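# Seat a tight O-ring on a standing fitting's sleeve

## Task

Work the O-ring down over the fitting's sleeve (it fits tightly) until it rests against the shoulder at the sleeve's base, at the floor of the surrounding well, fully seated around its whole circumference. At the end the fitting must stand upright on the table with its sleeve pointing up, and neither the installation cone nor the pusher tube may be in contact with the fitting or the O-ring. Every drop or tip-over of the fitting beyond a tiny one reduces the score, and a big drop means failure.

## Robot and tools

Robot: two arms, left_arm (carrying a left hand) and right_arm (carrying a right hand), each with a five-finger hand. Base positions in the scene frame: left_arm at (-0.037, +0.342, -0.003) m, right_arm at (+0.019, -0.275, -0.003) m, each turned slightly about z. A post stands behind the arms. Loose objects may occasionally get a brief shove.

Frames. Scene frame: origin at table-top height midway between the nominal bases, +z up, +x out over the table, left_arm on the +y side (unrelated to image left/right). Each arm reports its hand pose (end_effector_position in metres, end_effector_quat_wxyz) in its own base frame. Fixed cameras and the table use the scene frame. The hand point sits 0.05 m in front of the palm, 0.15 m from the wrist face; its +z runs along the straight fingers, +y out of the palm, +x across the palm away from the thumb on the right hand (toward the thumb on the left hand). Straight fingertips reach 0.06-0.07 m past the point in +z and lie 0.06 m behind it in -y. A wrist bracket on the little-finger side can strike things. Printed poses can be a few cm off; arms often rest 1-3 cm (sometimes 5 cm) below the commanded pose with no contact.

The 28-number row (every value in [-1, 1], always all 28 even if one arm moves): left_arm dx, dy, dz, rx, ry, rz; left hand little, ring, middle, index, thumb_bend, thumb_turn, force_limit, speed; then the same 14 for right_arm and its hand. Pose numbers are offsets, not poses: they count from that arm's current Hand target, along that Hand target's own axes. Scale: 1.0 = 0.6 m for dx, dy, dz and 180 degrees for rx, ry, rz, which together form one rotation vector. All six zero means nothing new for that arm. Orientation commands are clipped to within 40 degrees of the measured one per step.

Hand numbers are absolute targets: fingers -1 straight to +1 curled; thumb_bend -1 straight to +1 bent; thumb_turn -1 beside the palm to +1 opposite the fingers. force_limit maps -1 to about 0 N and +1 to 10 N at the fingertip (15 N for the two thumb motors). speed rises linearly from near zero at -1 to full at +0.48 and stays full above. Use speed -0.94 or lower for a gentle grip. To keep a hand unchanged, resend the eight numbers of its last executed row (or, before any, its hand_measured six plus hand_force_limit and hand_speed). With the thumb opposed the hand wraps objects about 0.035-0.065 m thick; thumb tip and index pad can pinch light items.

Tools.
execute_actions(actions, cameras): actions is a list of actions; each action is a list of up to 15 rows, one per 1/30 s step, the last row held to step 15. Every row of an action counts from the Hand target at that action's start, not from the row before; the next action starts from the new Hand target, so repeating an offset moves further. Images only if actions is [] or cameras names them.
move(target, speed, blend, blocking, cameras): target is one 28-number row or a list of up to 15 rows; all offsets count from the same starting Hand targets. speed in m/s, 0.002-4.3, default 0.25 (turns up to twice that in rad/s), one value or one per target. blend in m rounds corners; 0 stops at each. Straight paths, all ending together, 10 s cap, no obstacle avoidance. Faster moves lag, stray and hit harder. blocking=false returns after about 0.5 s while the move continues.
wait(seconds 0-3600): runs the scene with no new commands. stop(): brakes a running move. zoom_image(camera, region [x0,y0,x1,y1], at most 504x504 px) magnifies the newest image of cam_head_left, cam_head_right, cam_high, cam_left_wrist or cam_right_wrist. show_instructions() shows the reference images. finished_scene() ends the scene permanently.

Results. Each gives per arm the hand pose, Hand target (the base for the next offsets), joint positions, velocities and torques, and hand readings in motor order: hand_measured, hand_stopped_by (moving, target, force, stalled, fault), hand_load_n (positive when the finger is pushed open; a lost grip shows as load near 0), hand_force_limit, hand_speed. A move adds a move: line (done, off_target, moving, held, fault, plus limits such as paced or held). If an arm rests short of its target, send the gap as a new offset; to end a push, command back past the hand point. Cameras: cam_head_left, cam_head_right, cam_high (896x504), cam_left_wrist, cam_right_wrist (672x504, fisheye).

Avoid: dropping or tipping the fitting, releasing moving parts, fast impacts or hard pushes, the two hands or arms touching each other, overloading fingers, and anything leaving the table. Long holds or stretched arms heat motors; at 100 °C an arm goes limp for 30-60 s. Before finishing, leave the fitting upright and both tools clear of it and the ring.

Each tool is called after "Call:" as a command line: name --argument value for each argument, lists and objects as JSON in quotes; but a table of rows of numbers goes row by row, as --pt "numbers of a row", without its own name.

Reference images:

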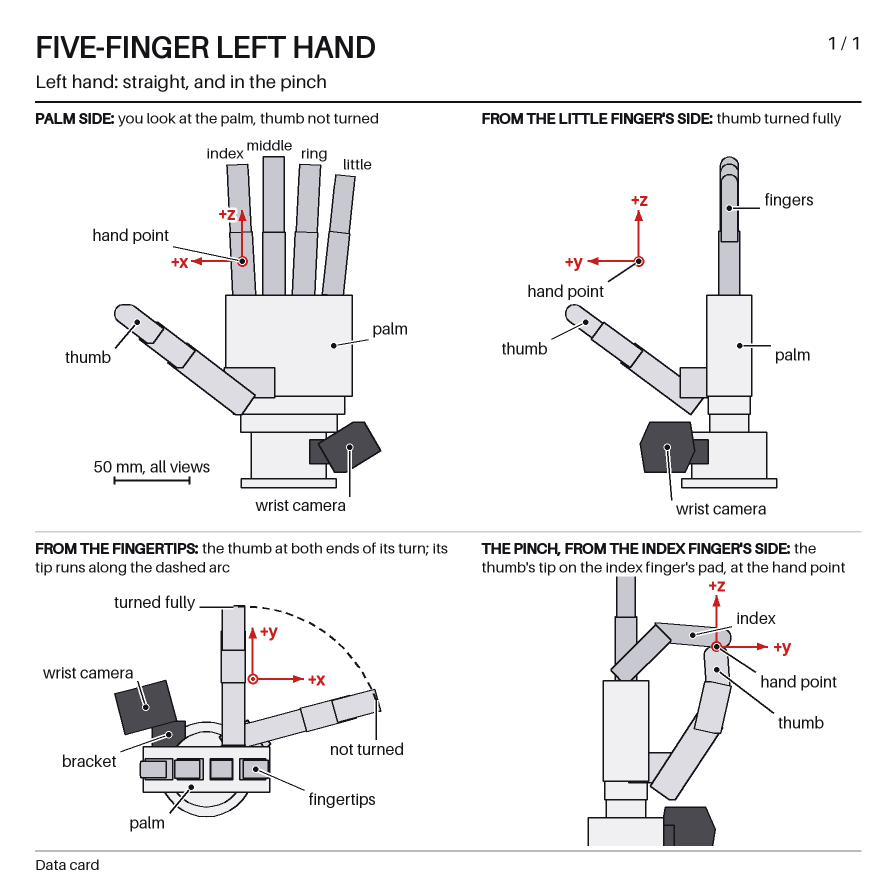

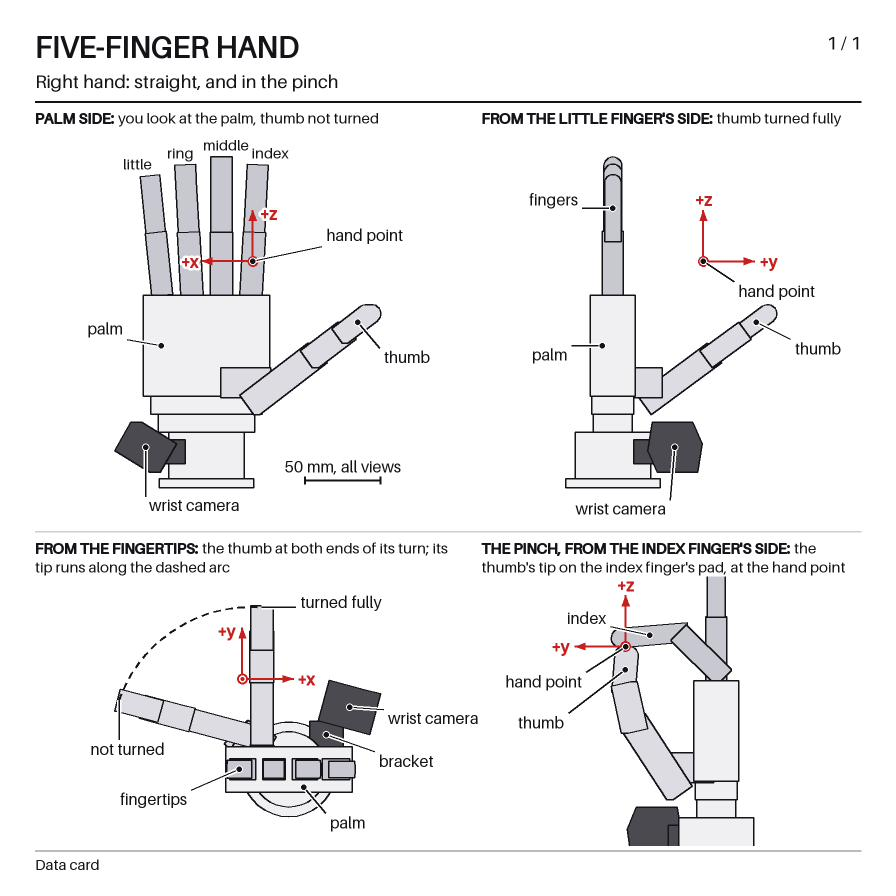

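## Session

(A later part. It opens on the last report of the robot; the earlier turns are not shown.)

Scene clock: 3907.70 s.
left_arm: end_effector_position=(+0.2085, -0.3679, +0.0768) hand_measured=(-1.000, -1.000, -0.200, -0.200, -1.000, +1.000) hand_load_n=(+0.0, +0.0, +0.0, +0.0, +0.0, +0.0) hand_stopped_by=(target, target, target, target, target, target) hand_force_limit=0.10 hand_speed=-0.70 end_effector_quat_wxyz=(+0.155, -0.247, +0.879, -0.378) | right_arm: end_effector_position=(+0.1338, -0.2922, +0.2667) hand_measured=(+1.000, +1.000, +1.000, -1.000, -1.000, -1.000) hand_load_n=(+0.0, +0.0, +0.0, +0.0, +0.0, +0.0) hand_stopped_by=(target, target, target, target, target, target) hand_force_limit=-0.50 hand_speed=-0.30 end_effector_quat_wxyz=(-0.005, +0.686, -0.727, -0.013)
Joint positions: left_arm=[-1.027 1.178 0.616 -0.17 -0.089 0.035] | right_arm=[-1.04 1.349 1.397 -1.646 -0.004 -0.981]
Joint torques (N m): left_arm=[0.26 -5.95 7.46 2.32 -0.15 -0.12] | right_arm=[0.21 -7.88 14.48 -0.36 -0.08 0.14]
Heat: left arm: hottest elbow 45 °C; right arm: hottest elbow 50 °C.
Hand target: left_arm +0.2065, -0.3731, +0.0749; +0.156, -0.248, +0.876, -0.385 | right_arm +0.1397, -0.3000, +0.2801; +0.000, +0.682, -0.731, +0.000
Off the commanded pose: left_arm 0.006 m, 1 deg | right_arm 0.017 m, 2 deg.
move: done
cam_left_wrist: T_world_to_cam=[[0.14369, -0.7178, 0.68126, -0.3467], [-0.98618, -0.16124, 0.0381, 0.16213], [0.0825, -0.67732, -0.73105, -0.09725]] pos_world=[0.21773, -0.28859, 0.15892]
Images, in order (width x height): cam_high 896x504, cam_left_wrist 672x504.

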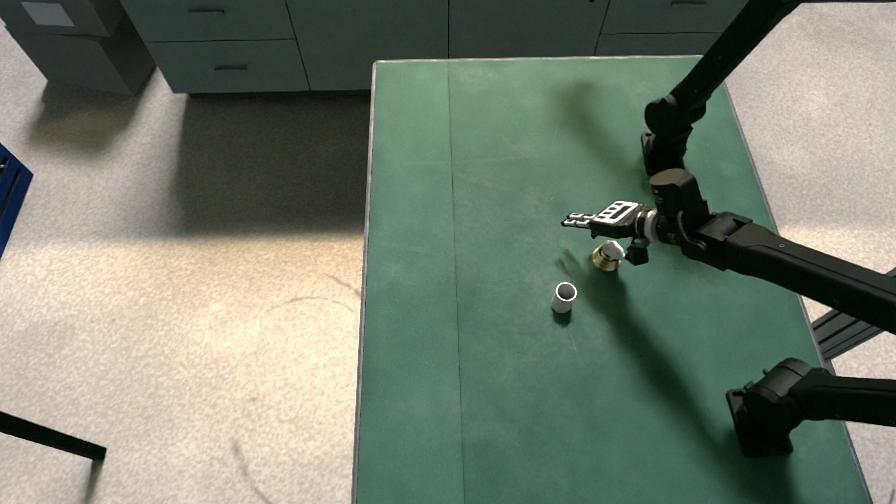

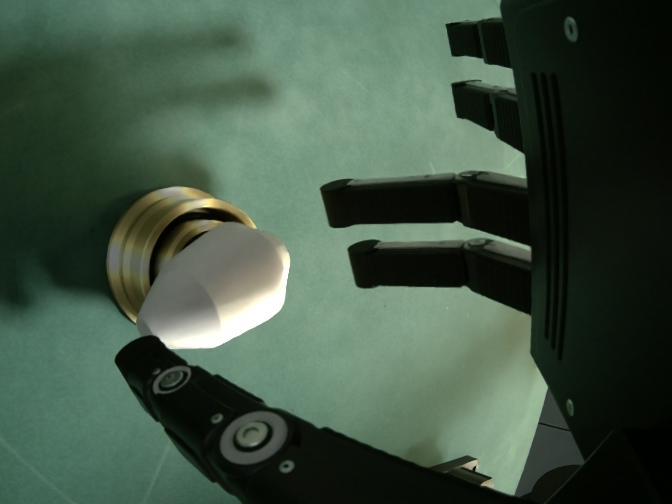

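Call:
move --target '[0.0027,0.0248,0.0217,0,0,0,-1,-1,-0.2,-0.2,-1,1,0.1,-0.7,0,0,0,0,0,0,1,1,1,-1,-1,-1,-0.5,-0.3]' --speed 0.03 --cameras '["cam_left_wrist","cam_high"]'

Call:
zoom_image --camera "cam_left_wrist" --region '[90, 170, 390, 390]'

Call:
zoom_image --camera "cam_high" --region '[575, 205, 655, 285]'

Scene clock: 3926.13 s.
left_arm: end_effector_position=(+0.2086, -0.3681, +0.0571) hand_measured=(-1.000, -1.000, -0.200, -0.200, -1.000, +1.000) hand_load_n=(+0.0, +0.0, +0.0, +0.0, +0.0, +0.0) hand_stopped_by=(target, target, target, target, target, target) hand_force_limit=0.10 hand_speed=-0.70 end_effector_quat_wxyz=(+0.155, -0.247, +0.879, -0.378) | right_arm: end_effector_position=(+0.1338, -0.2922, +0.2667) hand_measured=(+1.000, +1.000, +1.000, -1.000, -1.000, -1.000) hand_load_n=(+0.5, +0.0, +0.0, +0.0, +0.0, +0.0) hand_stopped_by=(target, target, target, target, target, target) hand_force_limit=-0.50 hand_speed=-0.30 end_effector_quat_wxyz=(-0.005, +0.686, -0.727, -0.013)
Joint positions: left_arm=[-1.027 1.219 0.585 -0.098 -0.089 0.035] | right_arm=[-1.04 1.349 1.397 -1.646 -0.004 -0.981]
Joint torques (N m): left_arm=[0.5 -5.89 7.17 2.35 -0.15 -0.12] | right_arm=[0.03 -8.23 14.56 -0.35 -0.07 0.18]
Heat: left arm: hottest elbow 43 °C; right arm: hottest elbow 50 °C.
Hand target: left_arm +0.2066, -0.3731, +0.0551; +0.156, -0.248, +0.876, -0.385 | right_arm +0.1397, -0.3000, +0.2801; +0.000, +0.682, -0.731, +0.000
Off the commanded pose: left_arm 0.006 m, 1 deg | right_arm 0.017 m, 2 deg.
move: done
cam_left_wrist: T_world_to_cam=[[0.14369, -0.7178, 0.68126, -0.33342], [-0.98618, -0.16124, 0.0381, 0.16286], [0.0825, -0.67732, -0.73105, -0.11165]] pos_world=[0.21773, -0.28869, 0.13932]
Images, in order (width x height): cam_high 896x504, cam_left_wrist 672x504.

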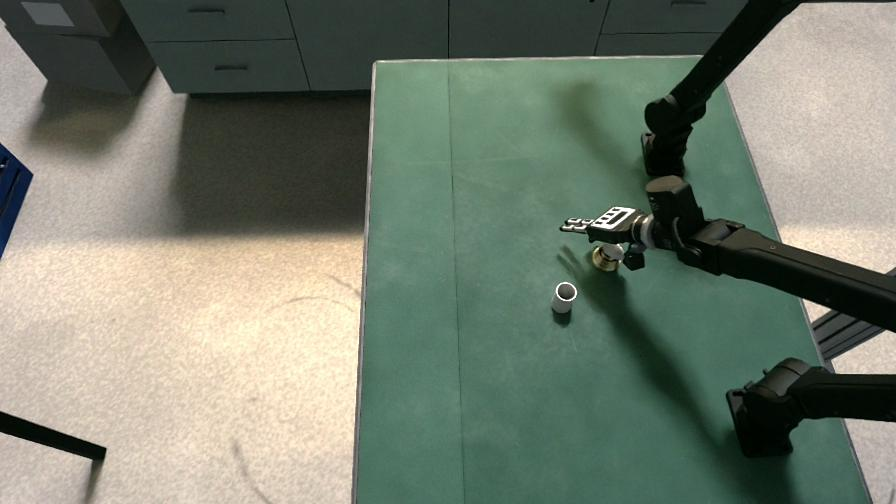

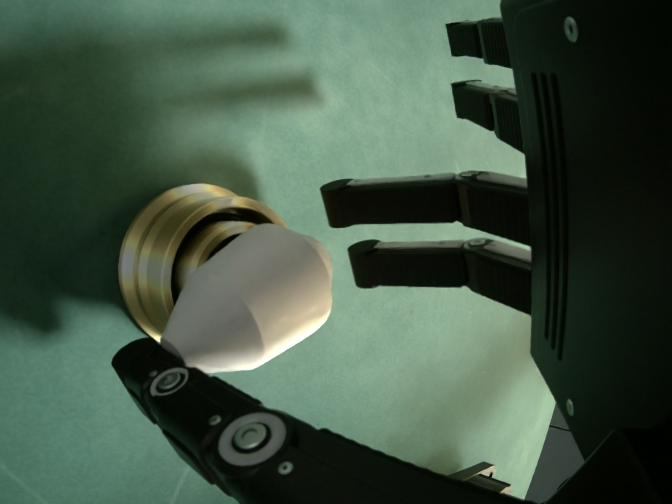

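Scaled by 1.680 from the camera's image (finer frame: 960x720).

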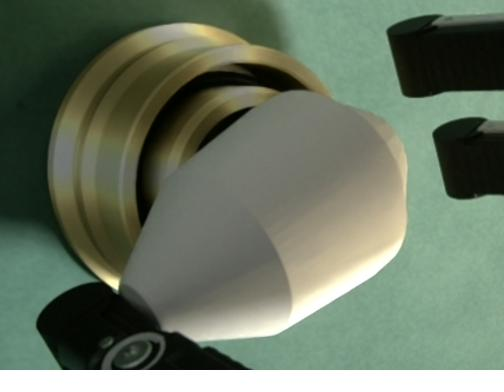

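Scaled by 6.300 from the camera's image (finer frame: 1280x720).

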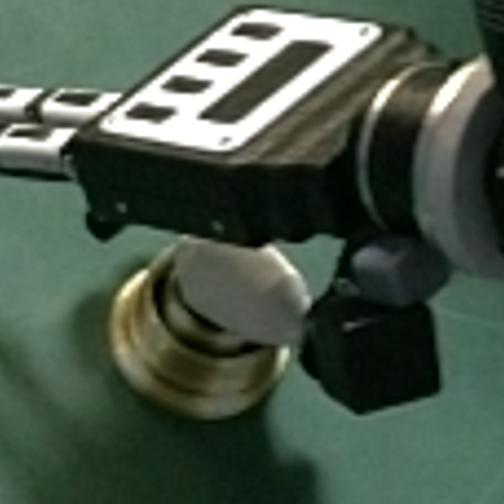

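Call:
move --target '[0,0,0,0,0,0,-1,-1,0.35,0.35,-1,1,-0.5,-0.93,0,0,0,0,0,0,1,1,1,-1,-1,-1,-0.5,-0.3]' --speed 0.03 --cameras '["cam_left_wrist","cam_high"]'

Call:
zoom_image --camera "cam_left_wrist" --region '[90, 170, 390, 390]'

Call:
zoom_image --camera "cam_high" --region '[575, 205, 655, 285]'

Scene clock: 3947.50 s.
left_arm: end_effector_position=(+0.2086, -0.3681, +0.0571) hand_measured=(-1.000, -1.000, +0.080, +0.120, -1.000, +1.000) hand_load_n=(+0.0, +0.0, +3.0, +3.0, +1.0, +0.5) hand_stopped_by=(target, target, force, force, target, target) hand_force_limit=-0.50 hand_speed=-0.93 end_effector_quat_wxyz=(+0.155, -0.247, +0.879, -0.378) | right_arm: end_effector_position=(+0.1338, -0.2922, +0.2667) hand_measured=(+1.000, +1.000, +1.000, -1.000, -1.000, -1.000) hand_load_n=(+0.0, +0.0, +0.0, +0.0, +0.0, +0.0) hand_stopped_by=(target, target, target, target, target, target) hand_force_limit=-0.50 hand_speed=-0.30 end_effector_quat_wxyz=(-0.005, +0.686, -0.727, -0.013)
Joint positions: left_arm=[-1.027 1.219 0.585 -0.098 -0.089 0.035] | right_arm=[-1.04 1.349 1.397 -1.646 -0.004 -0.981]
Joint torques (N m): left_arm=[0.56 -6.12 7.19 2.33 -0.13 -0.11] | right_arm=[-0.21 -8 14.58 -0.38 -0.08 0.17]
Heat: left arm: hottest elbow 43 °C; right arm: hottest elbow 50 °C.
Hand target: left_arm +0.2066, -0.3731, +0.0551; +0.156, -0.248, +0.876, -0.385 | right_arm +0.1397, -0.3000, +0.2801; +0.000, +0.682, -0.731, +0.000
Off the commanded pose: left_arm 0.006 m, 1 deg | right_arm 0.017 m, 2 deg.
move: done
cam_left_wrist: T_world_to_cam=[[0.14369, -0.7178, 0.68126, -0.33342], [-0.98618, -0.16124, 0.0381, 0.16286], [0.0825, -0.67732, -0.73105, -0.11165]] pos_world=[0.21773, -0.28869, 0.13932]
Images, in order (width x height): cam_high 896x504, cam_left_wrist 672x504.

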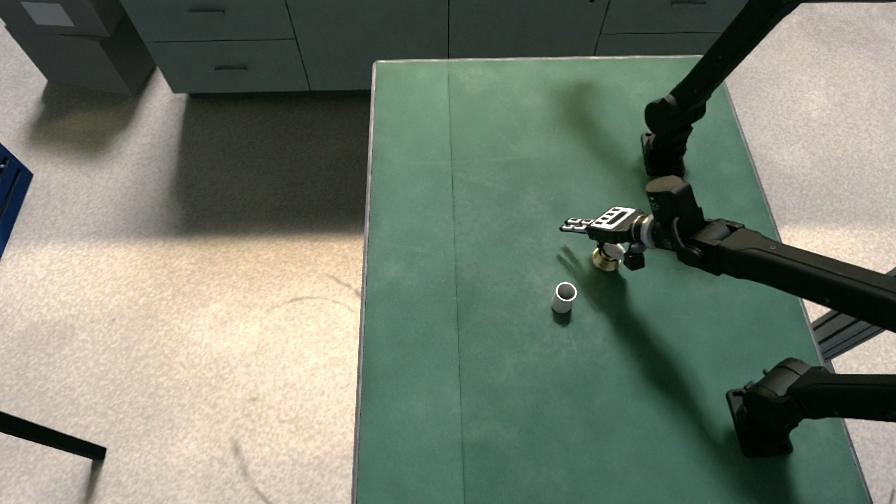

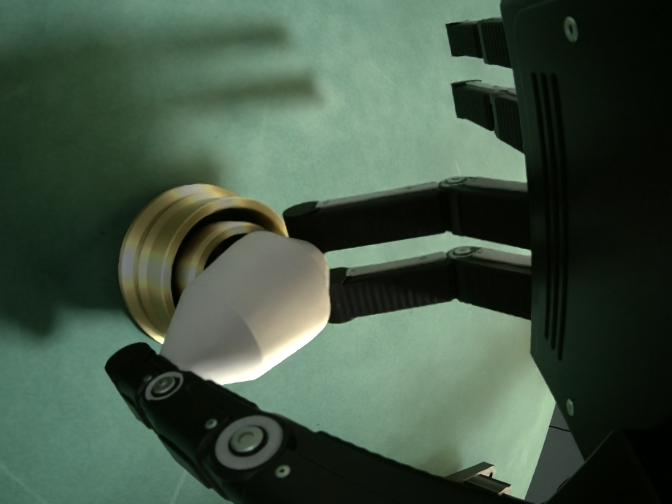

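Scaled by 1.680 from the camera's image (finer frame: 960x720).

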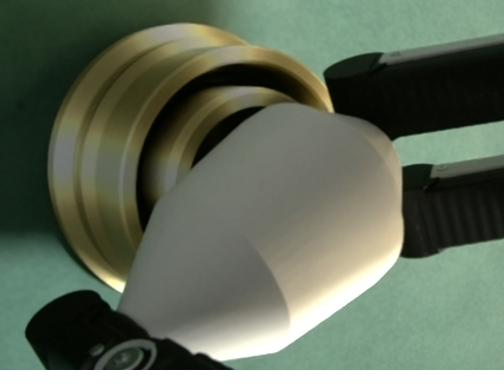

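Scaled by 6.300 from the camera's image (finer frame: 1280x720).

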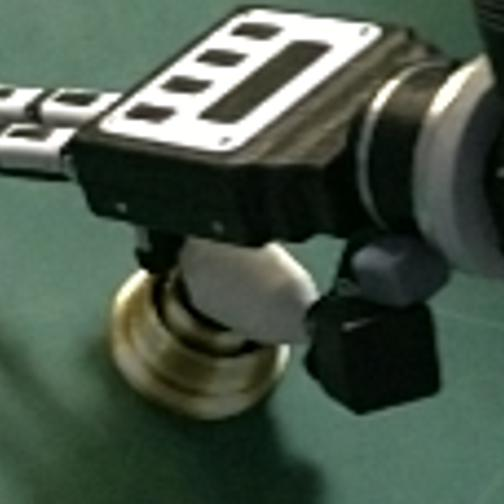

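Call:
move --pt "-0.0058 -0.0932 -0.0325 0.0287 -0.0009 -0.0025 -1 -1 0.35 0.35 -1 1 -0.5 -0.93 0 0 0 0 0 0 1 1 1 -1 -1 -1 -0.5 -0.3" --pt "-0.0085 -0.1183 -0.0544 0.0287 -0.0009 -0.0025 -1 -1 0.35 0.35 -1 1 -0.5 -0.93 0 0 0 0 0 0 1 1 1 -1 -1 -1 -0.5 -0.3" --speed '[0.05,0.03]' --blend '[0.005,0]' --cameras '["cam_left_wrist","cam_high"]'

Call:
zoom_image --camera "cam_left_wrist" --region '[90, 170, 390, 390]'

Call:
zoom_image --camera "cam_high" --region '[575, 205, 655, 285]'

Scene clock: 3967.33 s.
left_arm: end_effector_position=(+0.2115, -0.3729, +0.0984) hand_measured=(-1.000, -1.000, +0.080, +0.120, -1.000, +1.000) hand_load_n=(-0.5, +0.0, +3.5, +3.0, +0.5, +0.5) hand_stopped_by=(target, target, force, force, target, target) hand_force_limit=-0.50 hand_speed=-0.93 end_effector_quat_wxyz=(+0.161, -0.245, +0.869, -0.398) | right_arm: end_effector_position=(+0.1338, -0.2922, +0.2667) hand_measured=(+1.000, +1.000, +1.000, -1.000, -1.000, -1.000) hand_load_n=(+0.0, +0.0, +0.0, +0.0, +0.0, +0.0) hand_stopped_by=(target, target, target, target, target, target) hand_force_limit=-0.50 hand_speed=-0.30 end_effector_quat_wxyz=(-0.005, +0.686, -0.727, -0.013)
Joint positions: left_arm=[-1.027 1.138 0.63 -0.178 -0.089 0.035] | right_arm=[-1.04 1.349 1.397 -1.646 -0.004 -0.981]
Joint torques (N m): left_arm=[0.38 -7.06 12.56 1.01 -0.12 -0.11] | right_arm=[0.26 -8.18 14.5 -0.32 -0.09 0.16]
Heat: left arm: hottest elbow 43 °C; right arm: hottest elbow 50 °C.
Hand target: left_arm +0.2179, -0.3921, +0.1302; +0.166, -0.244, +0.856, -0.424 | right_arm +0.1397, -0.3000, +0.2801; +0.000, +0.682, -0.731, +0.000
Off the commanded pose: left_arm 0.038 m, 3 deg | right_arm 0.017 m, 2 deg.
move: off_target (left_arm)
cam_left_wrist: T_world_to_cam=[[0.12715, -0.69033, 0.71224, -0.35474], [-0.98688, -0.1601, 0.02101, 0.16574], [0.09953, -0.70556, -0.70162, -0.10192]] pos_world=[0.21881, -0.29026, 0.17767]
Images, in order (width x height): cam_high 896x504, cam_left_wrist 672x504.

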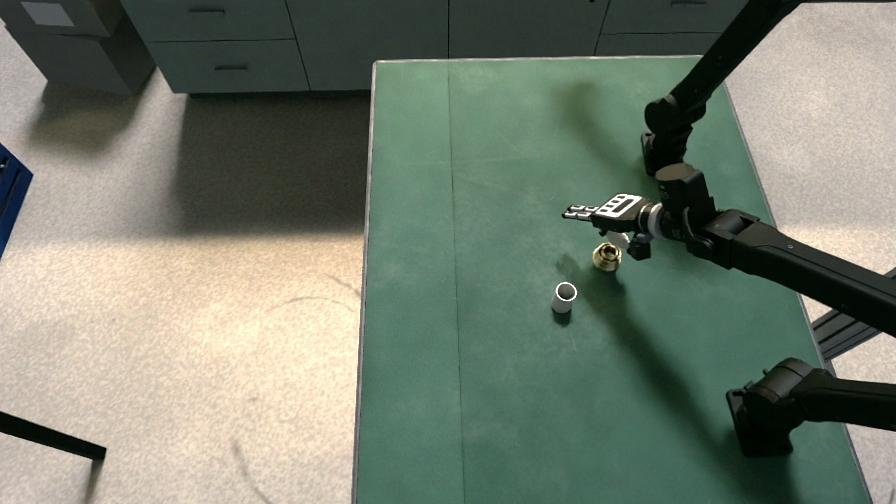

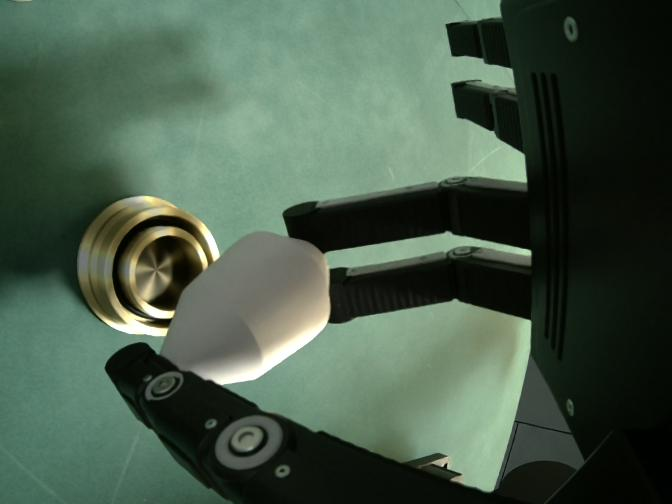

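Scaled by 1.680 from the camera's image (finer frame: 960x720).

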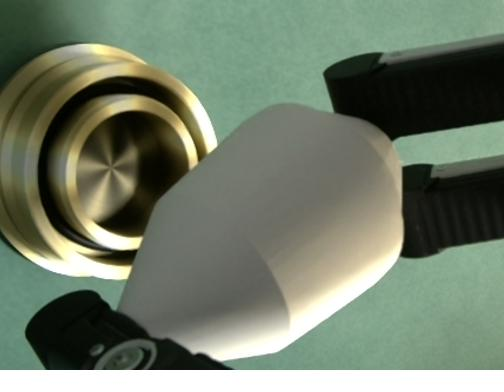

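Scaled by 6.300 from the camera's image (finer frame: 1280x720).

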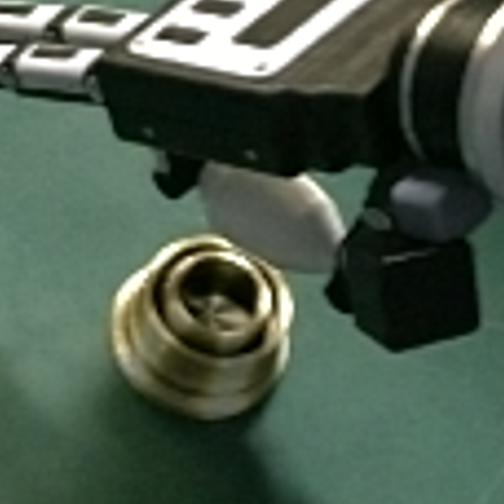

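Call:
zoom_image --camera "cam_left_wrist" --region '[70, 185, 230, 345]'

Call:
zoom_image --camera "cam_high" --region '[587, 235, 627, 275]'

Scaled by 3.150 from the camera's image (finer frame: 960x720).

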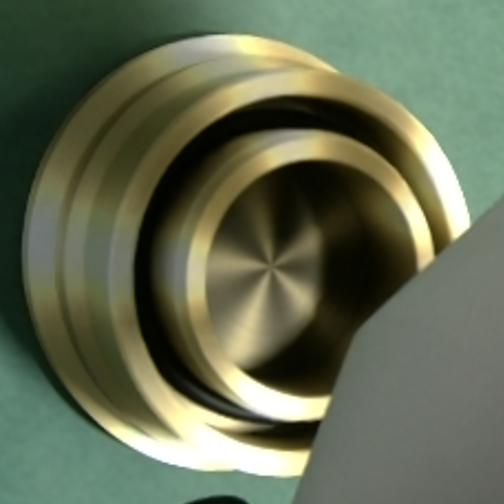

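Scaled by 12.600 from the camera's image (finer frame: 1280x720).

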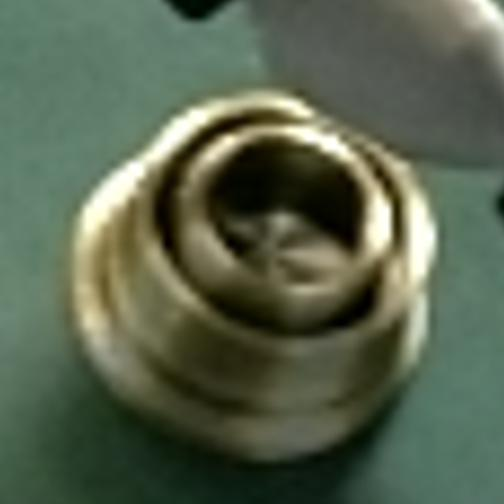

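Call:
move --target '[0.1815,0.0118,-0.0402,0.0061,0.0642,0.0465,-1,-1,0.35,0.35,-1,1,-0.5,-0.93,0,0,0,0,0,0,1,1,1,-1,-1,-1,-0.5,-0.3]' --speed 0.05 --cameras '["cam_left_wrist","cam_high","cam_head_right"]'

Scene clock: 4004.63 s.
left_arm: end_effector_position=(+0.1107, -0.4138, +0.1017) hand_measured=(-1.000, -1.000, +0.080, +0.120, -1.000, +1.000) hand_load_n=(+0.0, +0.0, +3.0, +3.0, +1.0, +0.5) hand_stopped_by=(target, target, force, force, target, target) hand_force_limit=-0.50 hand_speed=-0.93 end_effector_quat_wxyz=(+0.109, -0.133, +0.892, -0.418) | right_arm: end_effector_position=(+0.1338, -0.2922, +0.2667) hand_measured=(+1.000, +1.000, +1.000, -1.000, -1.000, -1.000) hand_load_n=(+0.0, +0.0, +0.0, +0.0, +0.0, +0.0) hand_stopped_by=(target, target, target, target, target, target) hand_force_limit=-0.50 hand_speed=-0.30 end_effector_quat_wxyz=(-0.005, +0.686, -0.727, -0.013)
Joint positions: left_arm=[-1.282 1.129 0.63 -0.181 -0.089 0.035] | right_arm=[-1.04 1.349 1.397 -1.646 -0.004 -0.981]
Joint torques (N m): left_arm=[0.44 -6.48 12.62 1.09 -0.13 -0.11] | right_arm=[0.44 -8 14.58 -0.44 -0.09 0.15]
Heat: left arm: hottest elbow 45 °C; right arm: hottest elbow 50 °C.
Hand target: left_arm +0.1142, -0.4338, +0.1301; +0.112, -0.136, +0.880, -0.441 | right_arm +0.1397, -0.3000, +0.2801; +0.000, +0.682, -0.731, +0.000
Off the commanded pose: left_arm 0.035 m, 3 deg | right_arm 0.017 m, 2 deg.
move: off_target (left_arm)
cam_left_wrist: T_world_to_cam=[[-0.05209, -0.69589, 0.71626, -0.35534], [-0.99542, 0.09378, 0.01872, 0.1658], [-0.0802, -0.712, -0.69758, -0.10168]] pos_world=[0.13838, -0.33522, 0.18048]
Images, in order (width x height): cam_head_right 896x504, cam_high 896x504, cam_left_wrist 672x504.

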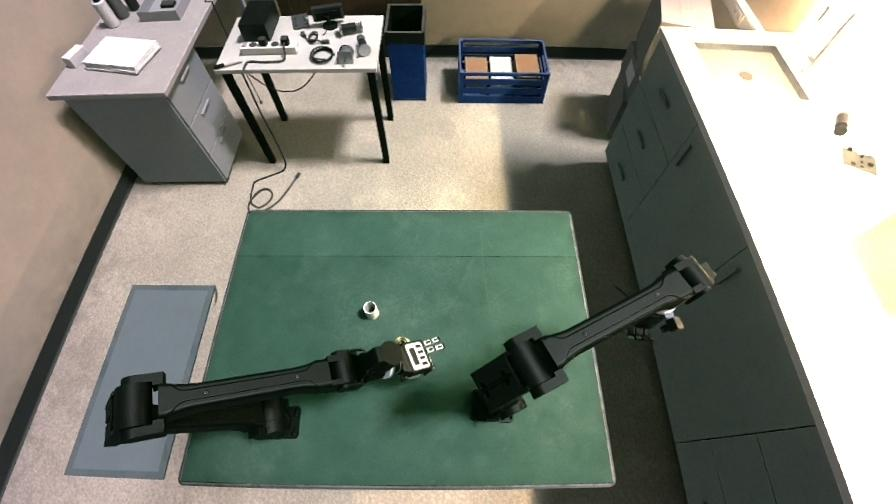

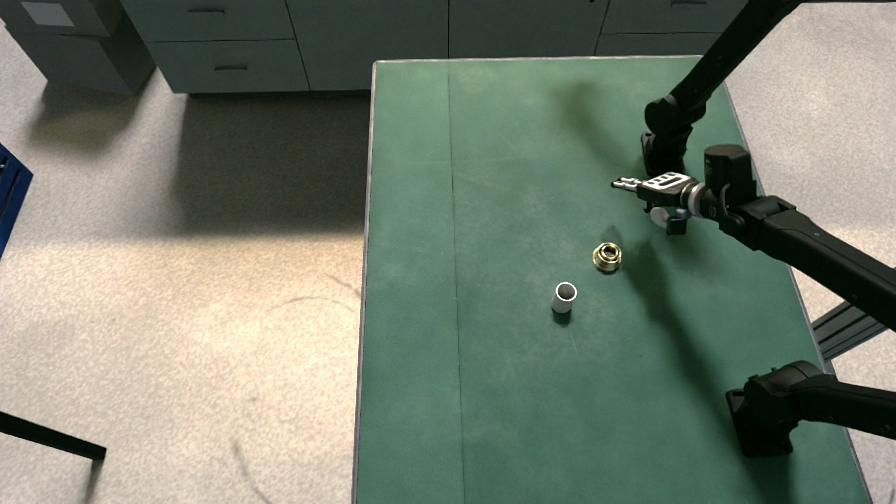

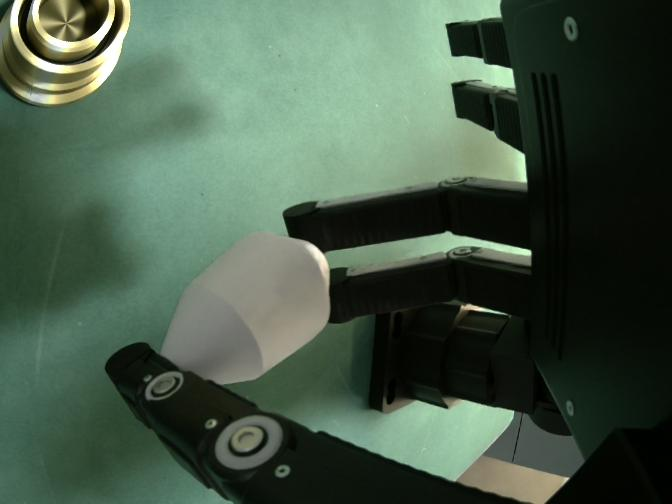

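Call:
move --target '[0.0137,0.1433,0.0628,-0.0279,0.0017,0.0034,-1,-1,0.35,0.35,-1,1,-0.5,-0.93,0,0,0,0,0,0,1,1,1,-1,-1,-1,-0.5,-0.3]' --speed 0.05 --cameras '["cam_left_wrist","cam_high"]'

Scene clock: 4021.83 s.
left_arm: end_effector_position=(+0.1098, -0.4101, +0.0379) hand_measured=(-1.000, -1.000, +0.080, +0.120, -1.000, +1.000) hand_load_n=(+0.0, +0.0, +3.5, +3.0, +1.0, +0.5) hand_stopped_by=(target, target, force, force, target, target) hand_force_limit=-0.50 hand_speed=-0.93 end_effector_quat_wxyz=(+0.106, -0.134, +0.903, -0.394) | right_arm: end_effector_position=(+0.1338, -0.2922, +0.2667) hand_measured=(+1.000, +1.000, +1.000, -1.000, -1.000, -1.000) hand_load_n=(+0.0, +0.5, +0.0, +0.0, -0.5, +0.0) hand_stopped_by=(target, target, target, target, target, target) hand_force_limit=-0.50 hand_speed=-0.30 end_effector_quat_wxyz=(-0.005, +0.686, -0.727, -0.013)
Joint positions: left_arm=[-1.282 1.27 0.564 -0.029 -0.091 0.033] | right_arm=[-1.04 1.349 1.397 -1.646 -0.004 -0.981]
Joint torques (N m): left_arm=[0.32 -6.65 6.94 2.37 -0.14 -0.11] | right_arm=[-0.21 -8.41 14.39 -0.42 -0.08 0.16]
Heat: left arm: hottest elbow 45 °C; right arm: hottest elbow 50 °C.
Hand target: left_arm +0.1065, -0.4153, +0.0380; +0.106, -0.135, +0.899, -0.402 | right_arm +0.1397, -0.3000, +0.2801; +0.000, +0.682, -0.731, +0.000
Off the commanded pose: left_arm 0.006 m, 1 deg | right_arm 0.017 m, 2 deg.
move: done
cam_left_wrist: T_world_to_cam=[[-0.03951, -0.73285, 0.67924, -0.32232], [-0.99516, 0.09009, 0.03933, 0.16344], [-0.09001, -0.67439, -0.73286, -0.12578]] pos_world=[0.13859, -0.33576, 0.12032]
Images, in order (width x height): cam_high 896x504, cam_left_wrist 672x504.

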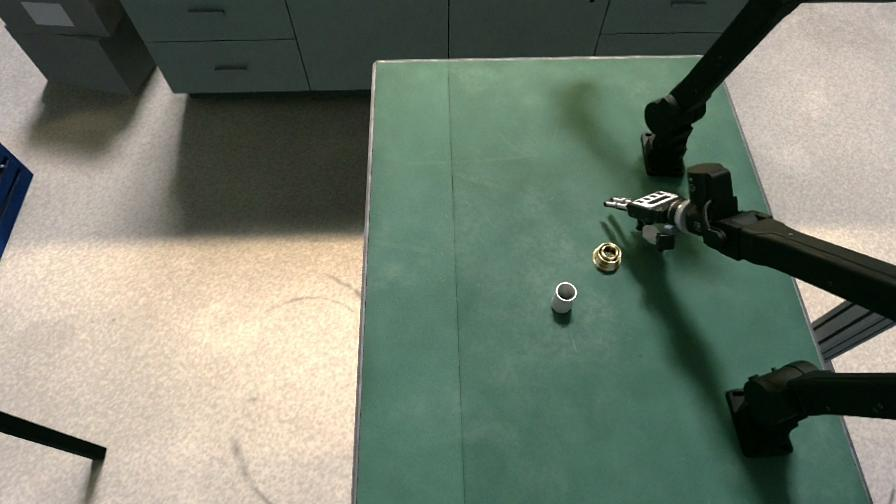

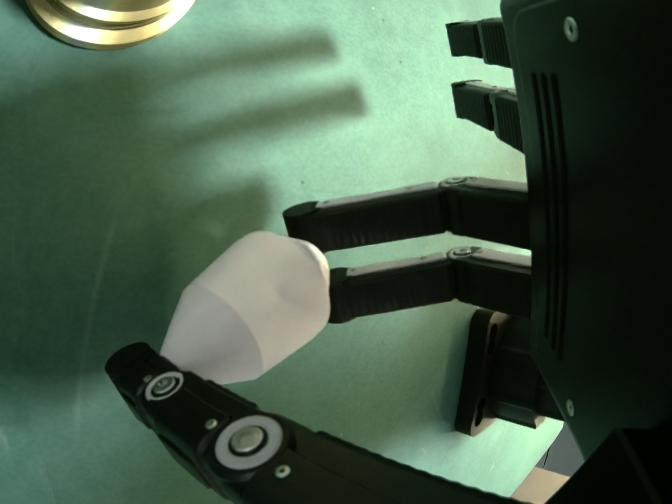

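Call:
move --target '[0.0018,0.0163,0.0141,0,0,0,-1,-1,0.35,0.35,-1,1,-0.5,-0.93,0,0,0,0,0,0,1,1,1,-1,-1,-1,-0.5,-0.3]' --speed 0.025 --cameras '["cam_left_wrist"]'

Scene clock: 4028.63 s.
left_arm: end_effector_position=(+0.1096, -0.4119, +0.0279) hand_measured=(-1.000, -1.000, +0.080, +0.120, -1.000, +1.000) hand_load_n=(+0.0, +0.0, +3.0, +2.5, +1.0, +0.5) hand_stopped_by=(target, target, force, force, target, target) hand_force_limit=-0.50 hand_speed=-0.93 end_effector_quat_wxyz=(+0.106, -0.134, +0.902, -0.396) | right_arm: end_effector_position=(+0.1338, -0.2922, +0.2667) hand_measured=(+1.000, +1.000, +1.000, -1.000, -1.000, -1.000) hand_load_n=(+0.5, +0.0, +0.0, +0.0, -0.5, +0.0) hand_stopped_by=(target, target, target, target, target, target) hand_force_limit=-0.50 hand_speed=-0.30 end_effector_quat_wxyz=(-0.005, +0.686, -0.727, -0.013)
Joint positions: left_arm=[-1.284 1.299 0.55 0.02 -0.091 0.033] | right_arm=[-1.04 1.349 1.397 -1.646 -0.004 -0.981]
Joint torques (N m): left_arm=[0.44 -6.3 6.49 2.41 -0.15 -0.11] | right_arm=[0.09 -8.12 14.52 -0.39 -0.07 0.16]
Heat: left arm: hottest elbow 45 °C; right arm: hottest elbow 50 °C.
Hand target: left_arm +0.1064, -0.4153, +0.0250; +0.106, -0.135, +0.899, -0.402 | right_arm +0.1397, -0.3000, +0.2801; +0.000, +0.682, -0.731, +0.000
Off the commanded pose: left_arm 0.005 m, 1 deg | right_arm 0.017 m, 2 deg.
move: done
cam_left_wrist: T_world_to_cam=[[-0.04182, -0.72873, 0.68352, -0.31491], [-0.99508, 0.09187, 0.03707, 0.16461], [-0.08981, -0.67861, -0.72899, -0.13624]] pos_world=[0.13839, -0.33706, 0.10983]

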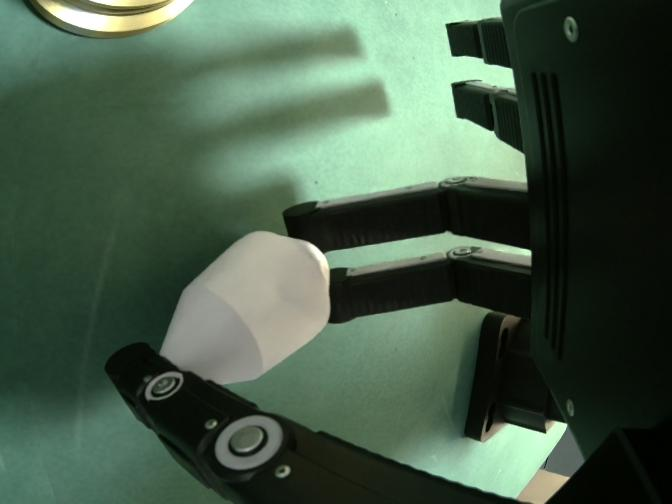

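Call:
zoom_image --camera "cam_left_wrist" --region '[100, 180, 400, 420]'

Call:
move --target '[0.0004,0.0038,0.0033,0,0,0,-1,-1,0.35,0.35,-1,1,-0.5,-0.93,0,0,0,0,0,0,1,1,1,-1,-1,-1,-0.5,-0.3]' --speed 0.02 --cameras '["cam_left_wrist"]'

Scaled by 1.680 from the camera's image (finer frame: 960x720).

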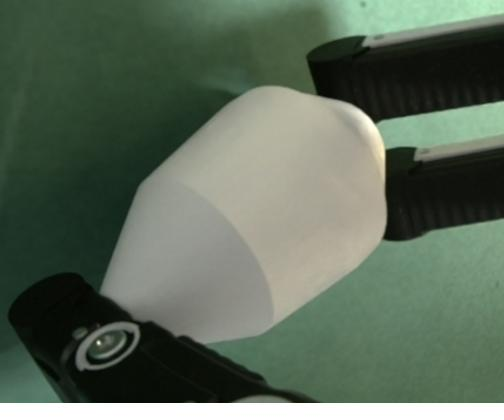

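Scene clock: 4036.87 s.
left_arm: end_effector_position=(+0.1099, -0.4121, +0.0273) hand_measured=(-1.000, -1.000, +0.080, +0.120, -1.000, +1.000) hand_load_n=(+0.0, +0.0, +2.5, +2.5, +1.0, +0.5) hand_stopped_by=(target, target, force, force, target, target) hand_force_limit=-0.50 hand_speed=-0.93 end_effector_quat_wxyz=(+0.107, -0.132, +0.901, -0.398) | right_arm: end_effector_position=(+0.1338, -0.2922, +0.2667) hand_measured=(+1.000, +1.000, +1.000, -1.000, -1.000, -1.000) hand_load_n=(+0.0, +0.0, +0.0, +0.0, -0.5, +0.0) hand_stopped_by=(target, target, target, target, target, target) hand_force_limit=-0.50 hand_speed=-0.30 end_effector_quat_wxyz=(-0.005, +0.686, -0.727, -0.013)
Joint positions: left_arm=[-1.284 1.301 0.547 0.029 -0.091 0.037] | right_arm=[-1.04 1.349 1.397 -1.646 -0.004 -0.981]
Joint torques (N m): left_arm=[0.44 -6.07 6.45 2.43 -0.14 -0.11] | right_arm=[-0.26 -8.35 14.49 -0.27 -0.07 0.22]
Heat: left arm: hottest elbow 45 °C; right arm: hottest elbow 50 °C.
Hand target: left_arm +0.1064, -0.4153, +0.0220; +0.106, -0.135, +0.899, -0.402 | right_arm +0.1397, -0.3000, +0.2801; +0.000, +0.682, -0.731, +0.000
Off the commanded pose: left_arm 0.007 m, 1 deg | right_arm 0.017 m, 2 deg.
move: done
cam_left_wrist: T_world_to_cam=[[-0.04568, -0.72626, 0.6859, -0.31338], [-0.99501, 0.09405, 0.03332, 0.16596], [-0.08871, -0.68096, -0.72693, -0.13797]] pos_world=[0.13858, -0.33715, 0.10913]

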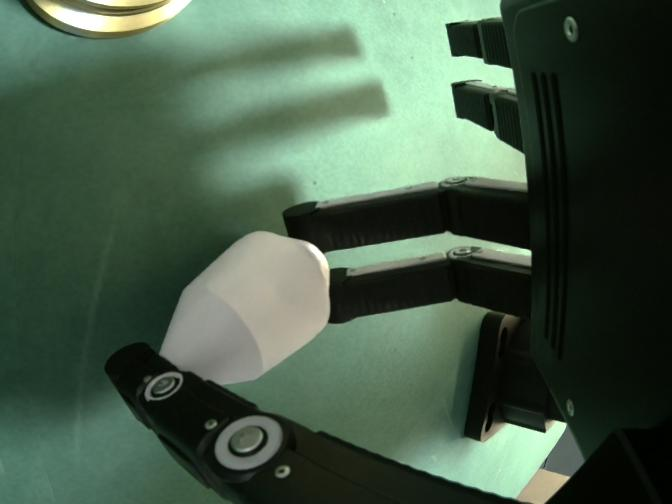

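Call:
move --pt "-0.0004 -0.0038 -0.0033 0 0 0 -1 -1 0.35 0.35 -1 1 -0.5 -0.93 0 0 0 0 0 0 1 1 1 -1 -1 -1 -0.5 -0.3" --pt "-0.0004 -0.0038 -0.0033 0 0 0 -1 -1 -0.1 -0.1 -1 1 -0.5 -0.9 0 0 0 0 0 0 1 1 1 -1 -1 -1 -0.5 -0.3" --speed 0.02 --cameras '["cam_left_wrist"]'

Scene clock: 4046.60 s.
left_arm: end_effector_position=(+0.1097, -0.4123, +0.0274) hand_measured=(-1.000, -1.000, -0.100, -0.100, -1.000, +1.000) hand_load_n=(+0.5, +0.0, +0.0, +0.0, +0.0, +0.0) hand_stopped_by=(target, target, target, target, target, target) hand_force_limit=-0.50 hand_speed=-0.90 end_effector_quat_wxyz=(+0.106, -0.134, +0.901, -0.398) | right_arm: end_effector_position=(+0.1338, -0.2922, +0.2667) hand_measured=(+1.000, +1.000, +1.000, -1.000, -1.000, -1.000) hand_load_n=(+0.0, +0.0, +0.0, +0.0, +0.0, +0.5) hand_stopped_by=(target, target, target, target, target, target) hand_force_limit=-0.50 hand_speed=-0.30 end_effector_quat_wxyz=(-0.005, +0.686, -0.727, -0.013)
Joint positions: left_arm=[-1.284 1.301 0.547 0.029 -0.091 0.033] | right_arm=[-1.04 1.349 1.397 -1.646 -0.004 -0.981]
Joint torques (N m): left_arm=[0.44 -6.65 6.72 2.04 -0.13 -0.1] | right_arm=[0.15 -7.88 14.48 -0.39 -0.07 0.2]
Heat: left arm: hottest elbow 44 °C; right arm: hottest elbow 50 °C.
Hand target: left_arm +0.1064, -0.4153, +0.0250; +0.106, -0.135, +0.899, -0.402 | right_arm +0.1397, -0.3000, +0.2801; +0.000, +0.682, -0.731, +0.000
Off the commanded pose: left_arm 0.005 m, 0 deg | right_arm 0.017 m, 2 deg.
move: done
cam_left_wrist: T_world_to_cam=[[-0.04272, -0.72569, 0.6867, -0.31363], [-0.99512, 0.09208, 0.03539, 0.1649], [-0.08891, -0.68183, -0.72608, -0.13841]] pos_world=[0.13839, -0.33715, 0.10903]

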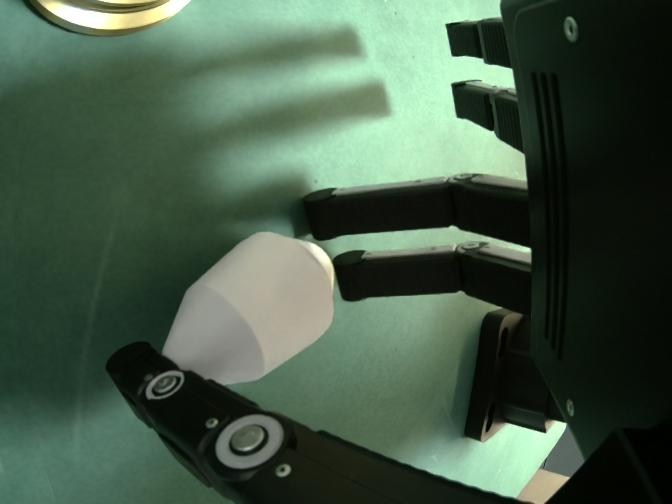

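Call:
move --pt "0 0 0 0 0 0 -1 -1 -0.45 -0.45 -1 1 -0.5 -0.8 0 0 0 0 0 0 1 1 1 -1 -1 -1 -0.5 -0.3" --pt "-0.0057 -0.0932 -0.0318 0.0287 -0.0009 -0.0026 -1 -1 -0.45 -0.45 -1 1 -0.5 -0.8 0 0 0 0 0 0 1 1 1 -1 -1 -1 -0.5 -0.3" --pt "-0.0262 -0.2811 -0.1950 0.0287 -0.0009 -0.0026 -1 -1 -0.45 -0.45 -1 1 -0.5 -0.8 0 0 0 0 0 0 1 1 1 -1 -1 -1 -0.5 -0.3" --speed '[0.05,0.06,0.06]' --blend '[0,0.005,0]' --cameras '["cam_left_wrist","cam_high","cam_head_right","cam_head_left"]'

Scene clock: 4062.43 s.
left_arm: end_effector_position=(+0.1117, -0.4238, +0.1967) hand_measured=(-1.000, -1.000, -0.232, -0.450, -1.000, +1.000) hand_load_n=(+0.0, +0.0, +0.0, +0.0, +0.0, +0.0) hand_stopped_by=(target, target, stalled, target, target, target) hand_force_limit=-0.50 hand_speed=-0.80 end_effector_quat_wxyz=(+0.109, -0.132, +0.892, -0.418) | right_arm: end_effector_position=(+0.1338, -0.2922, +0.2667) hand_measured=(+1.000, +1.000, +1.000, -1.000, -1.000, -1.000) hand_load_n=(+0.0, +0.0, +0.0, +0.0, -0.5, +0.0) hand_stopped_by=(target, target, target, target, target, target) hand_force_limit=-0.50 hand_speed=-0.30 end_effector_quat_wxyz=(-0.005, +0.686, -0.727, -0.013)
Joint positions: left_arm=[-1.288 1.052 0.845 -0.474 -0.094 0.033] | right_arm=[-1.04 1.349 1.397 -1.646 -0.004 -0.981]
Joint torques (N m): left_arm=[0.5 -6.83 13.48 0.92 -0.07 -0.1] | right_arm=[-0.09 -8 14.52 -0.34 -0.12 0.18]
Heat: left arm: hottest elbow 44 °C; right arm: hottest elbow 50 °C.
Hand target: left_arm +0.1127, -0.4369, +0.2297; +0.112, -0.134, +0.880, -0.442 | right_arm +0.1397, -0.3000, +0.2801; +0.000, +0.682, -0.731, +0.000
Off the commanded pose: left_arm 0.036 m, 3 deg | right_arm 0.017 m, 2 deg.
move: off_target (left_arm)
cam_left_wrist: T_world_to_cam=[[-0.05418, -0.69707, 0.71495, -0.43033], [-0.99528, 0.09542, 0.01761, 0.16682], [-0.0805, -0.71062, -0.69895, -0.04156]] pos_world=[0.13937, -0.34542, 0.27567]
Images, in order (width x height): cam_head_left 896x504, cam_head_right 896x504, cam_high 896x504, cam_left_wrist 672x504.

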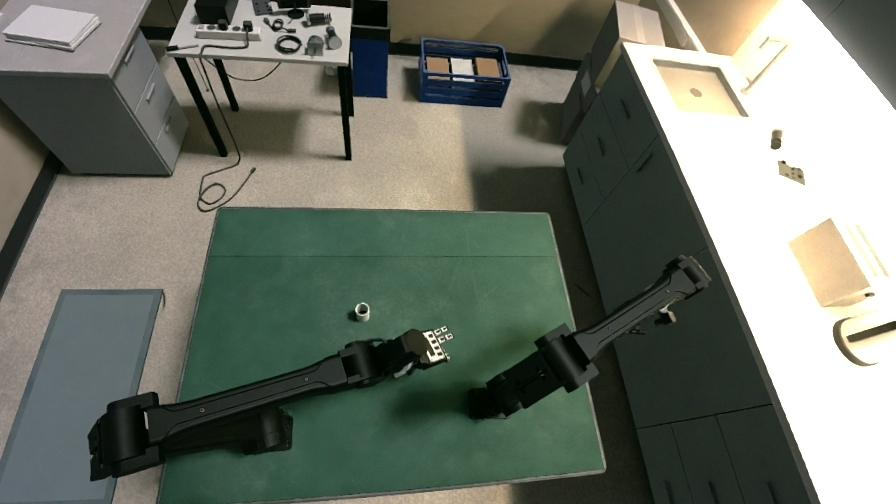

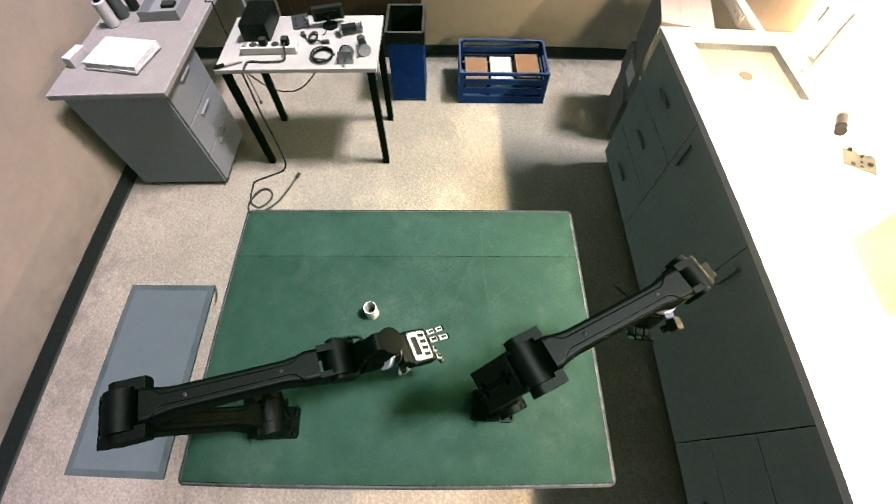

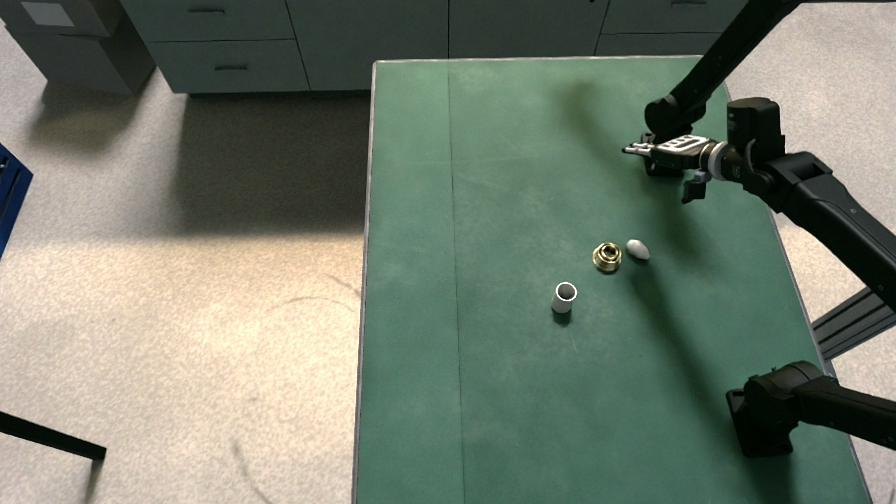

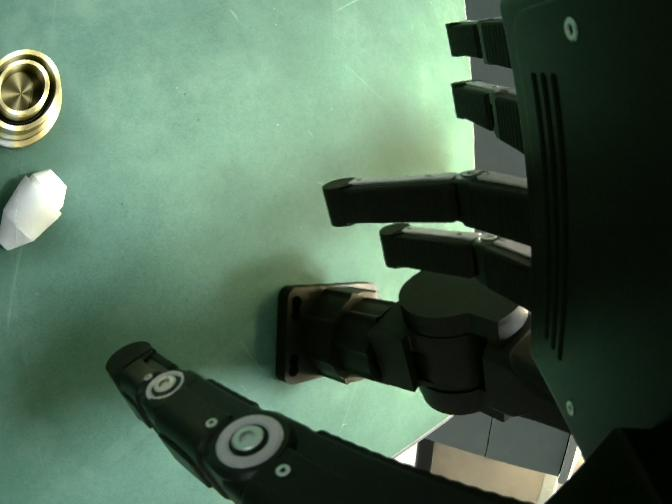

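Call:
zoom_image --camera "cam_high" --region '[585, 225, 665, 285]'

Call:
zoom_image --camera "cam_left_wrist" --region '[0, 30, 120, 270]'

Scaled by 6.300 from the camera's image (finer frame: 1280x720).

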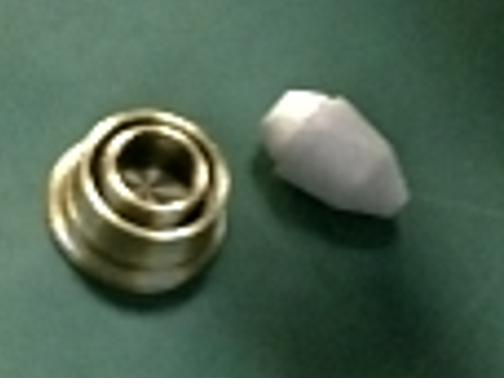

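Scaled by 2.100 from the camera's image (finer frame: 960x720).

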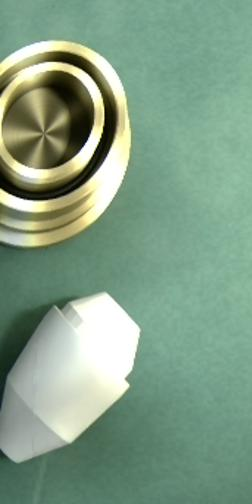

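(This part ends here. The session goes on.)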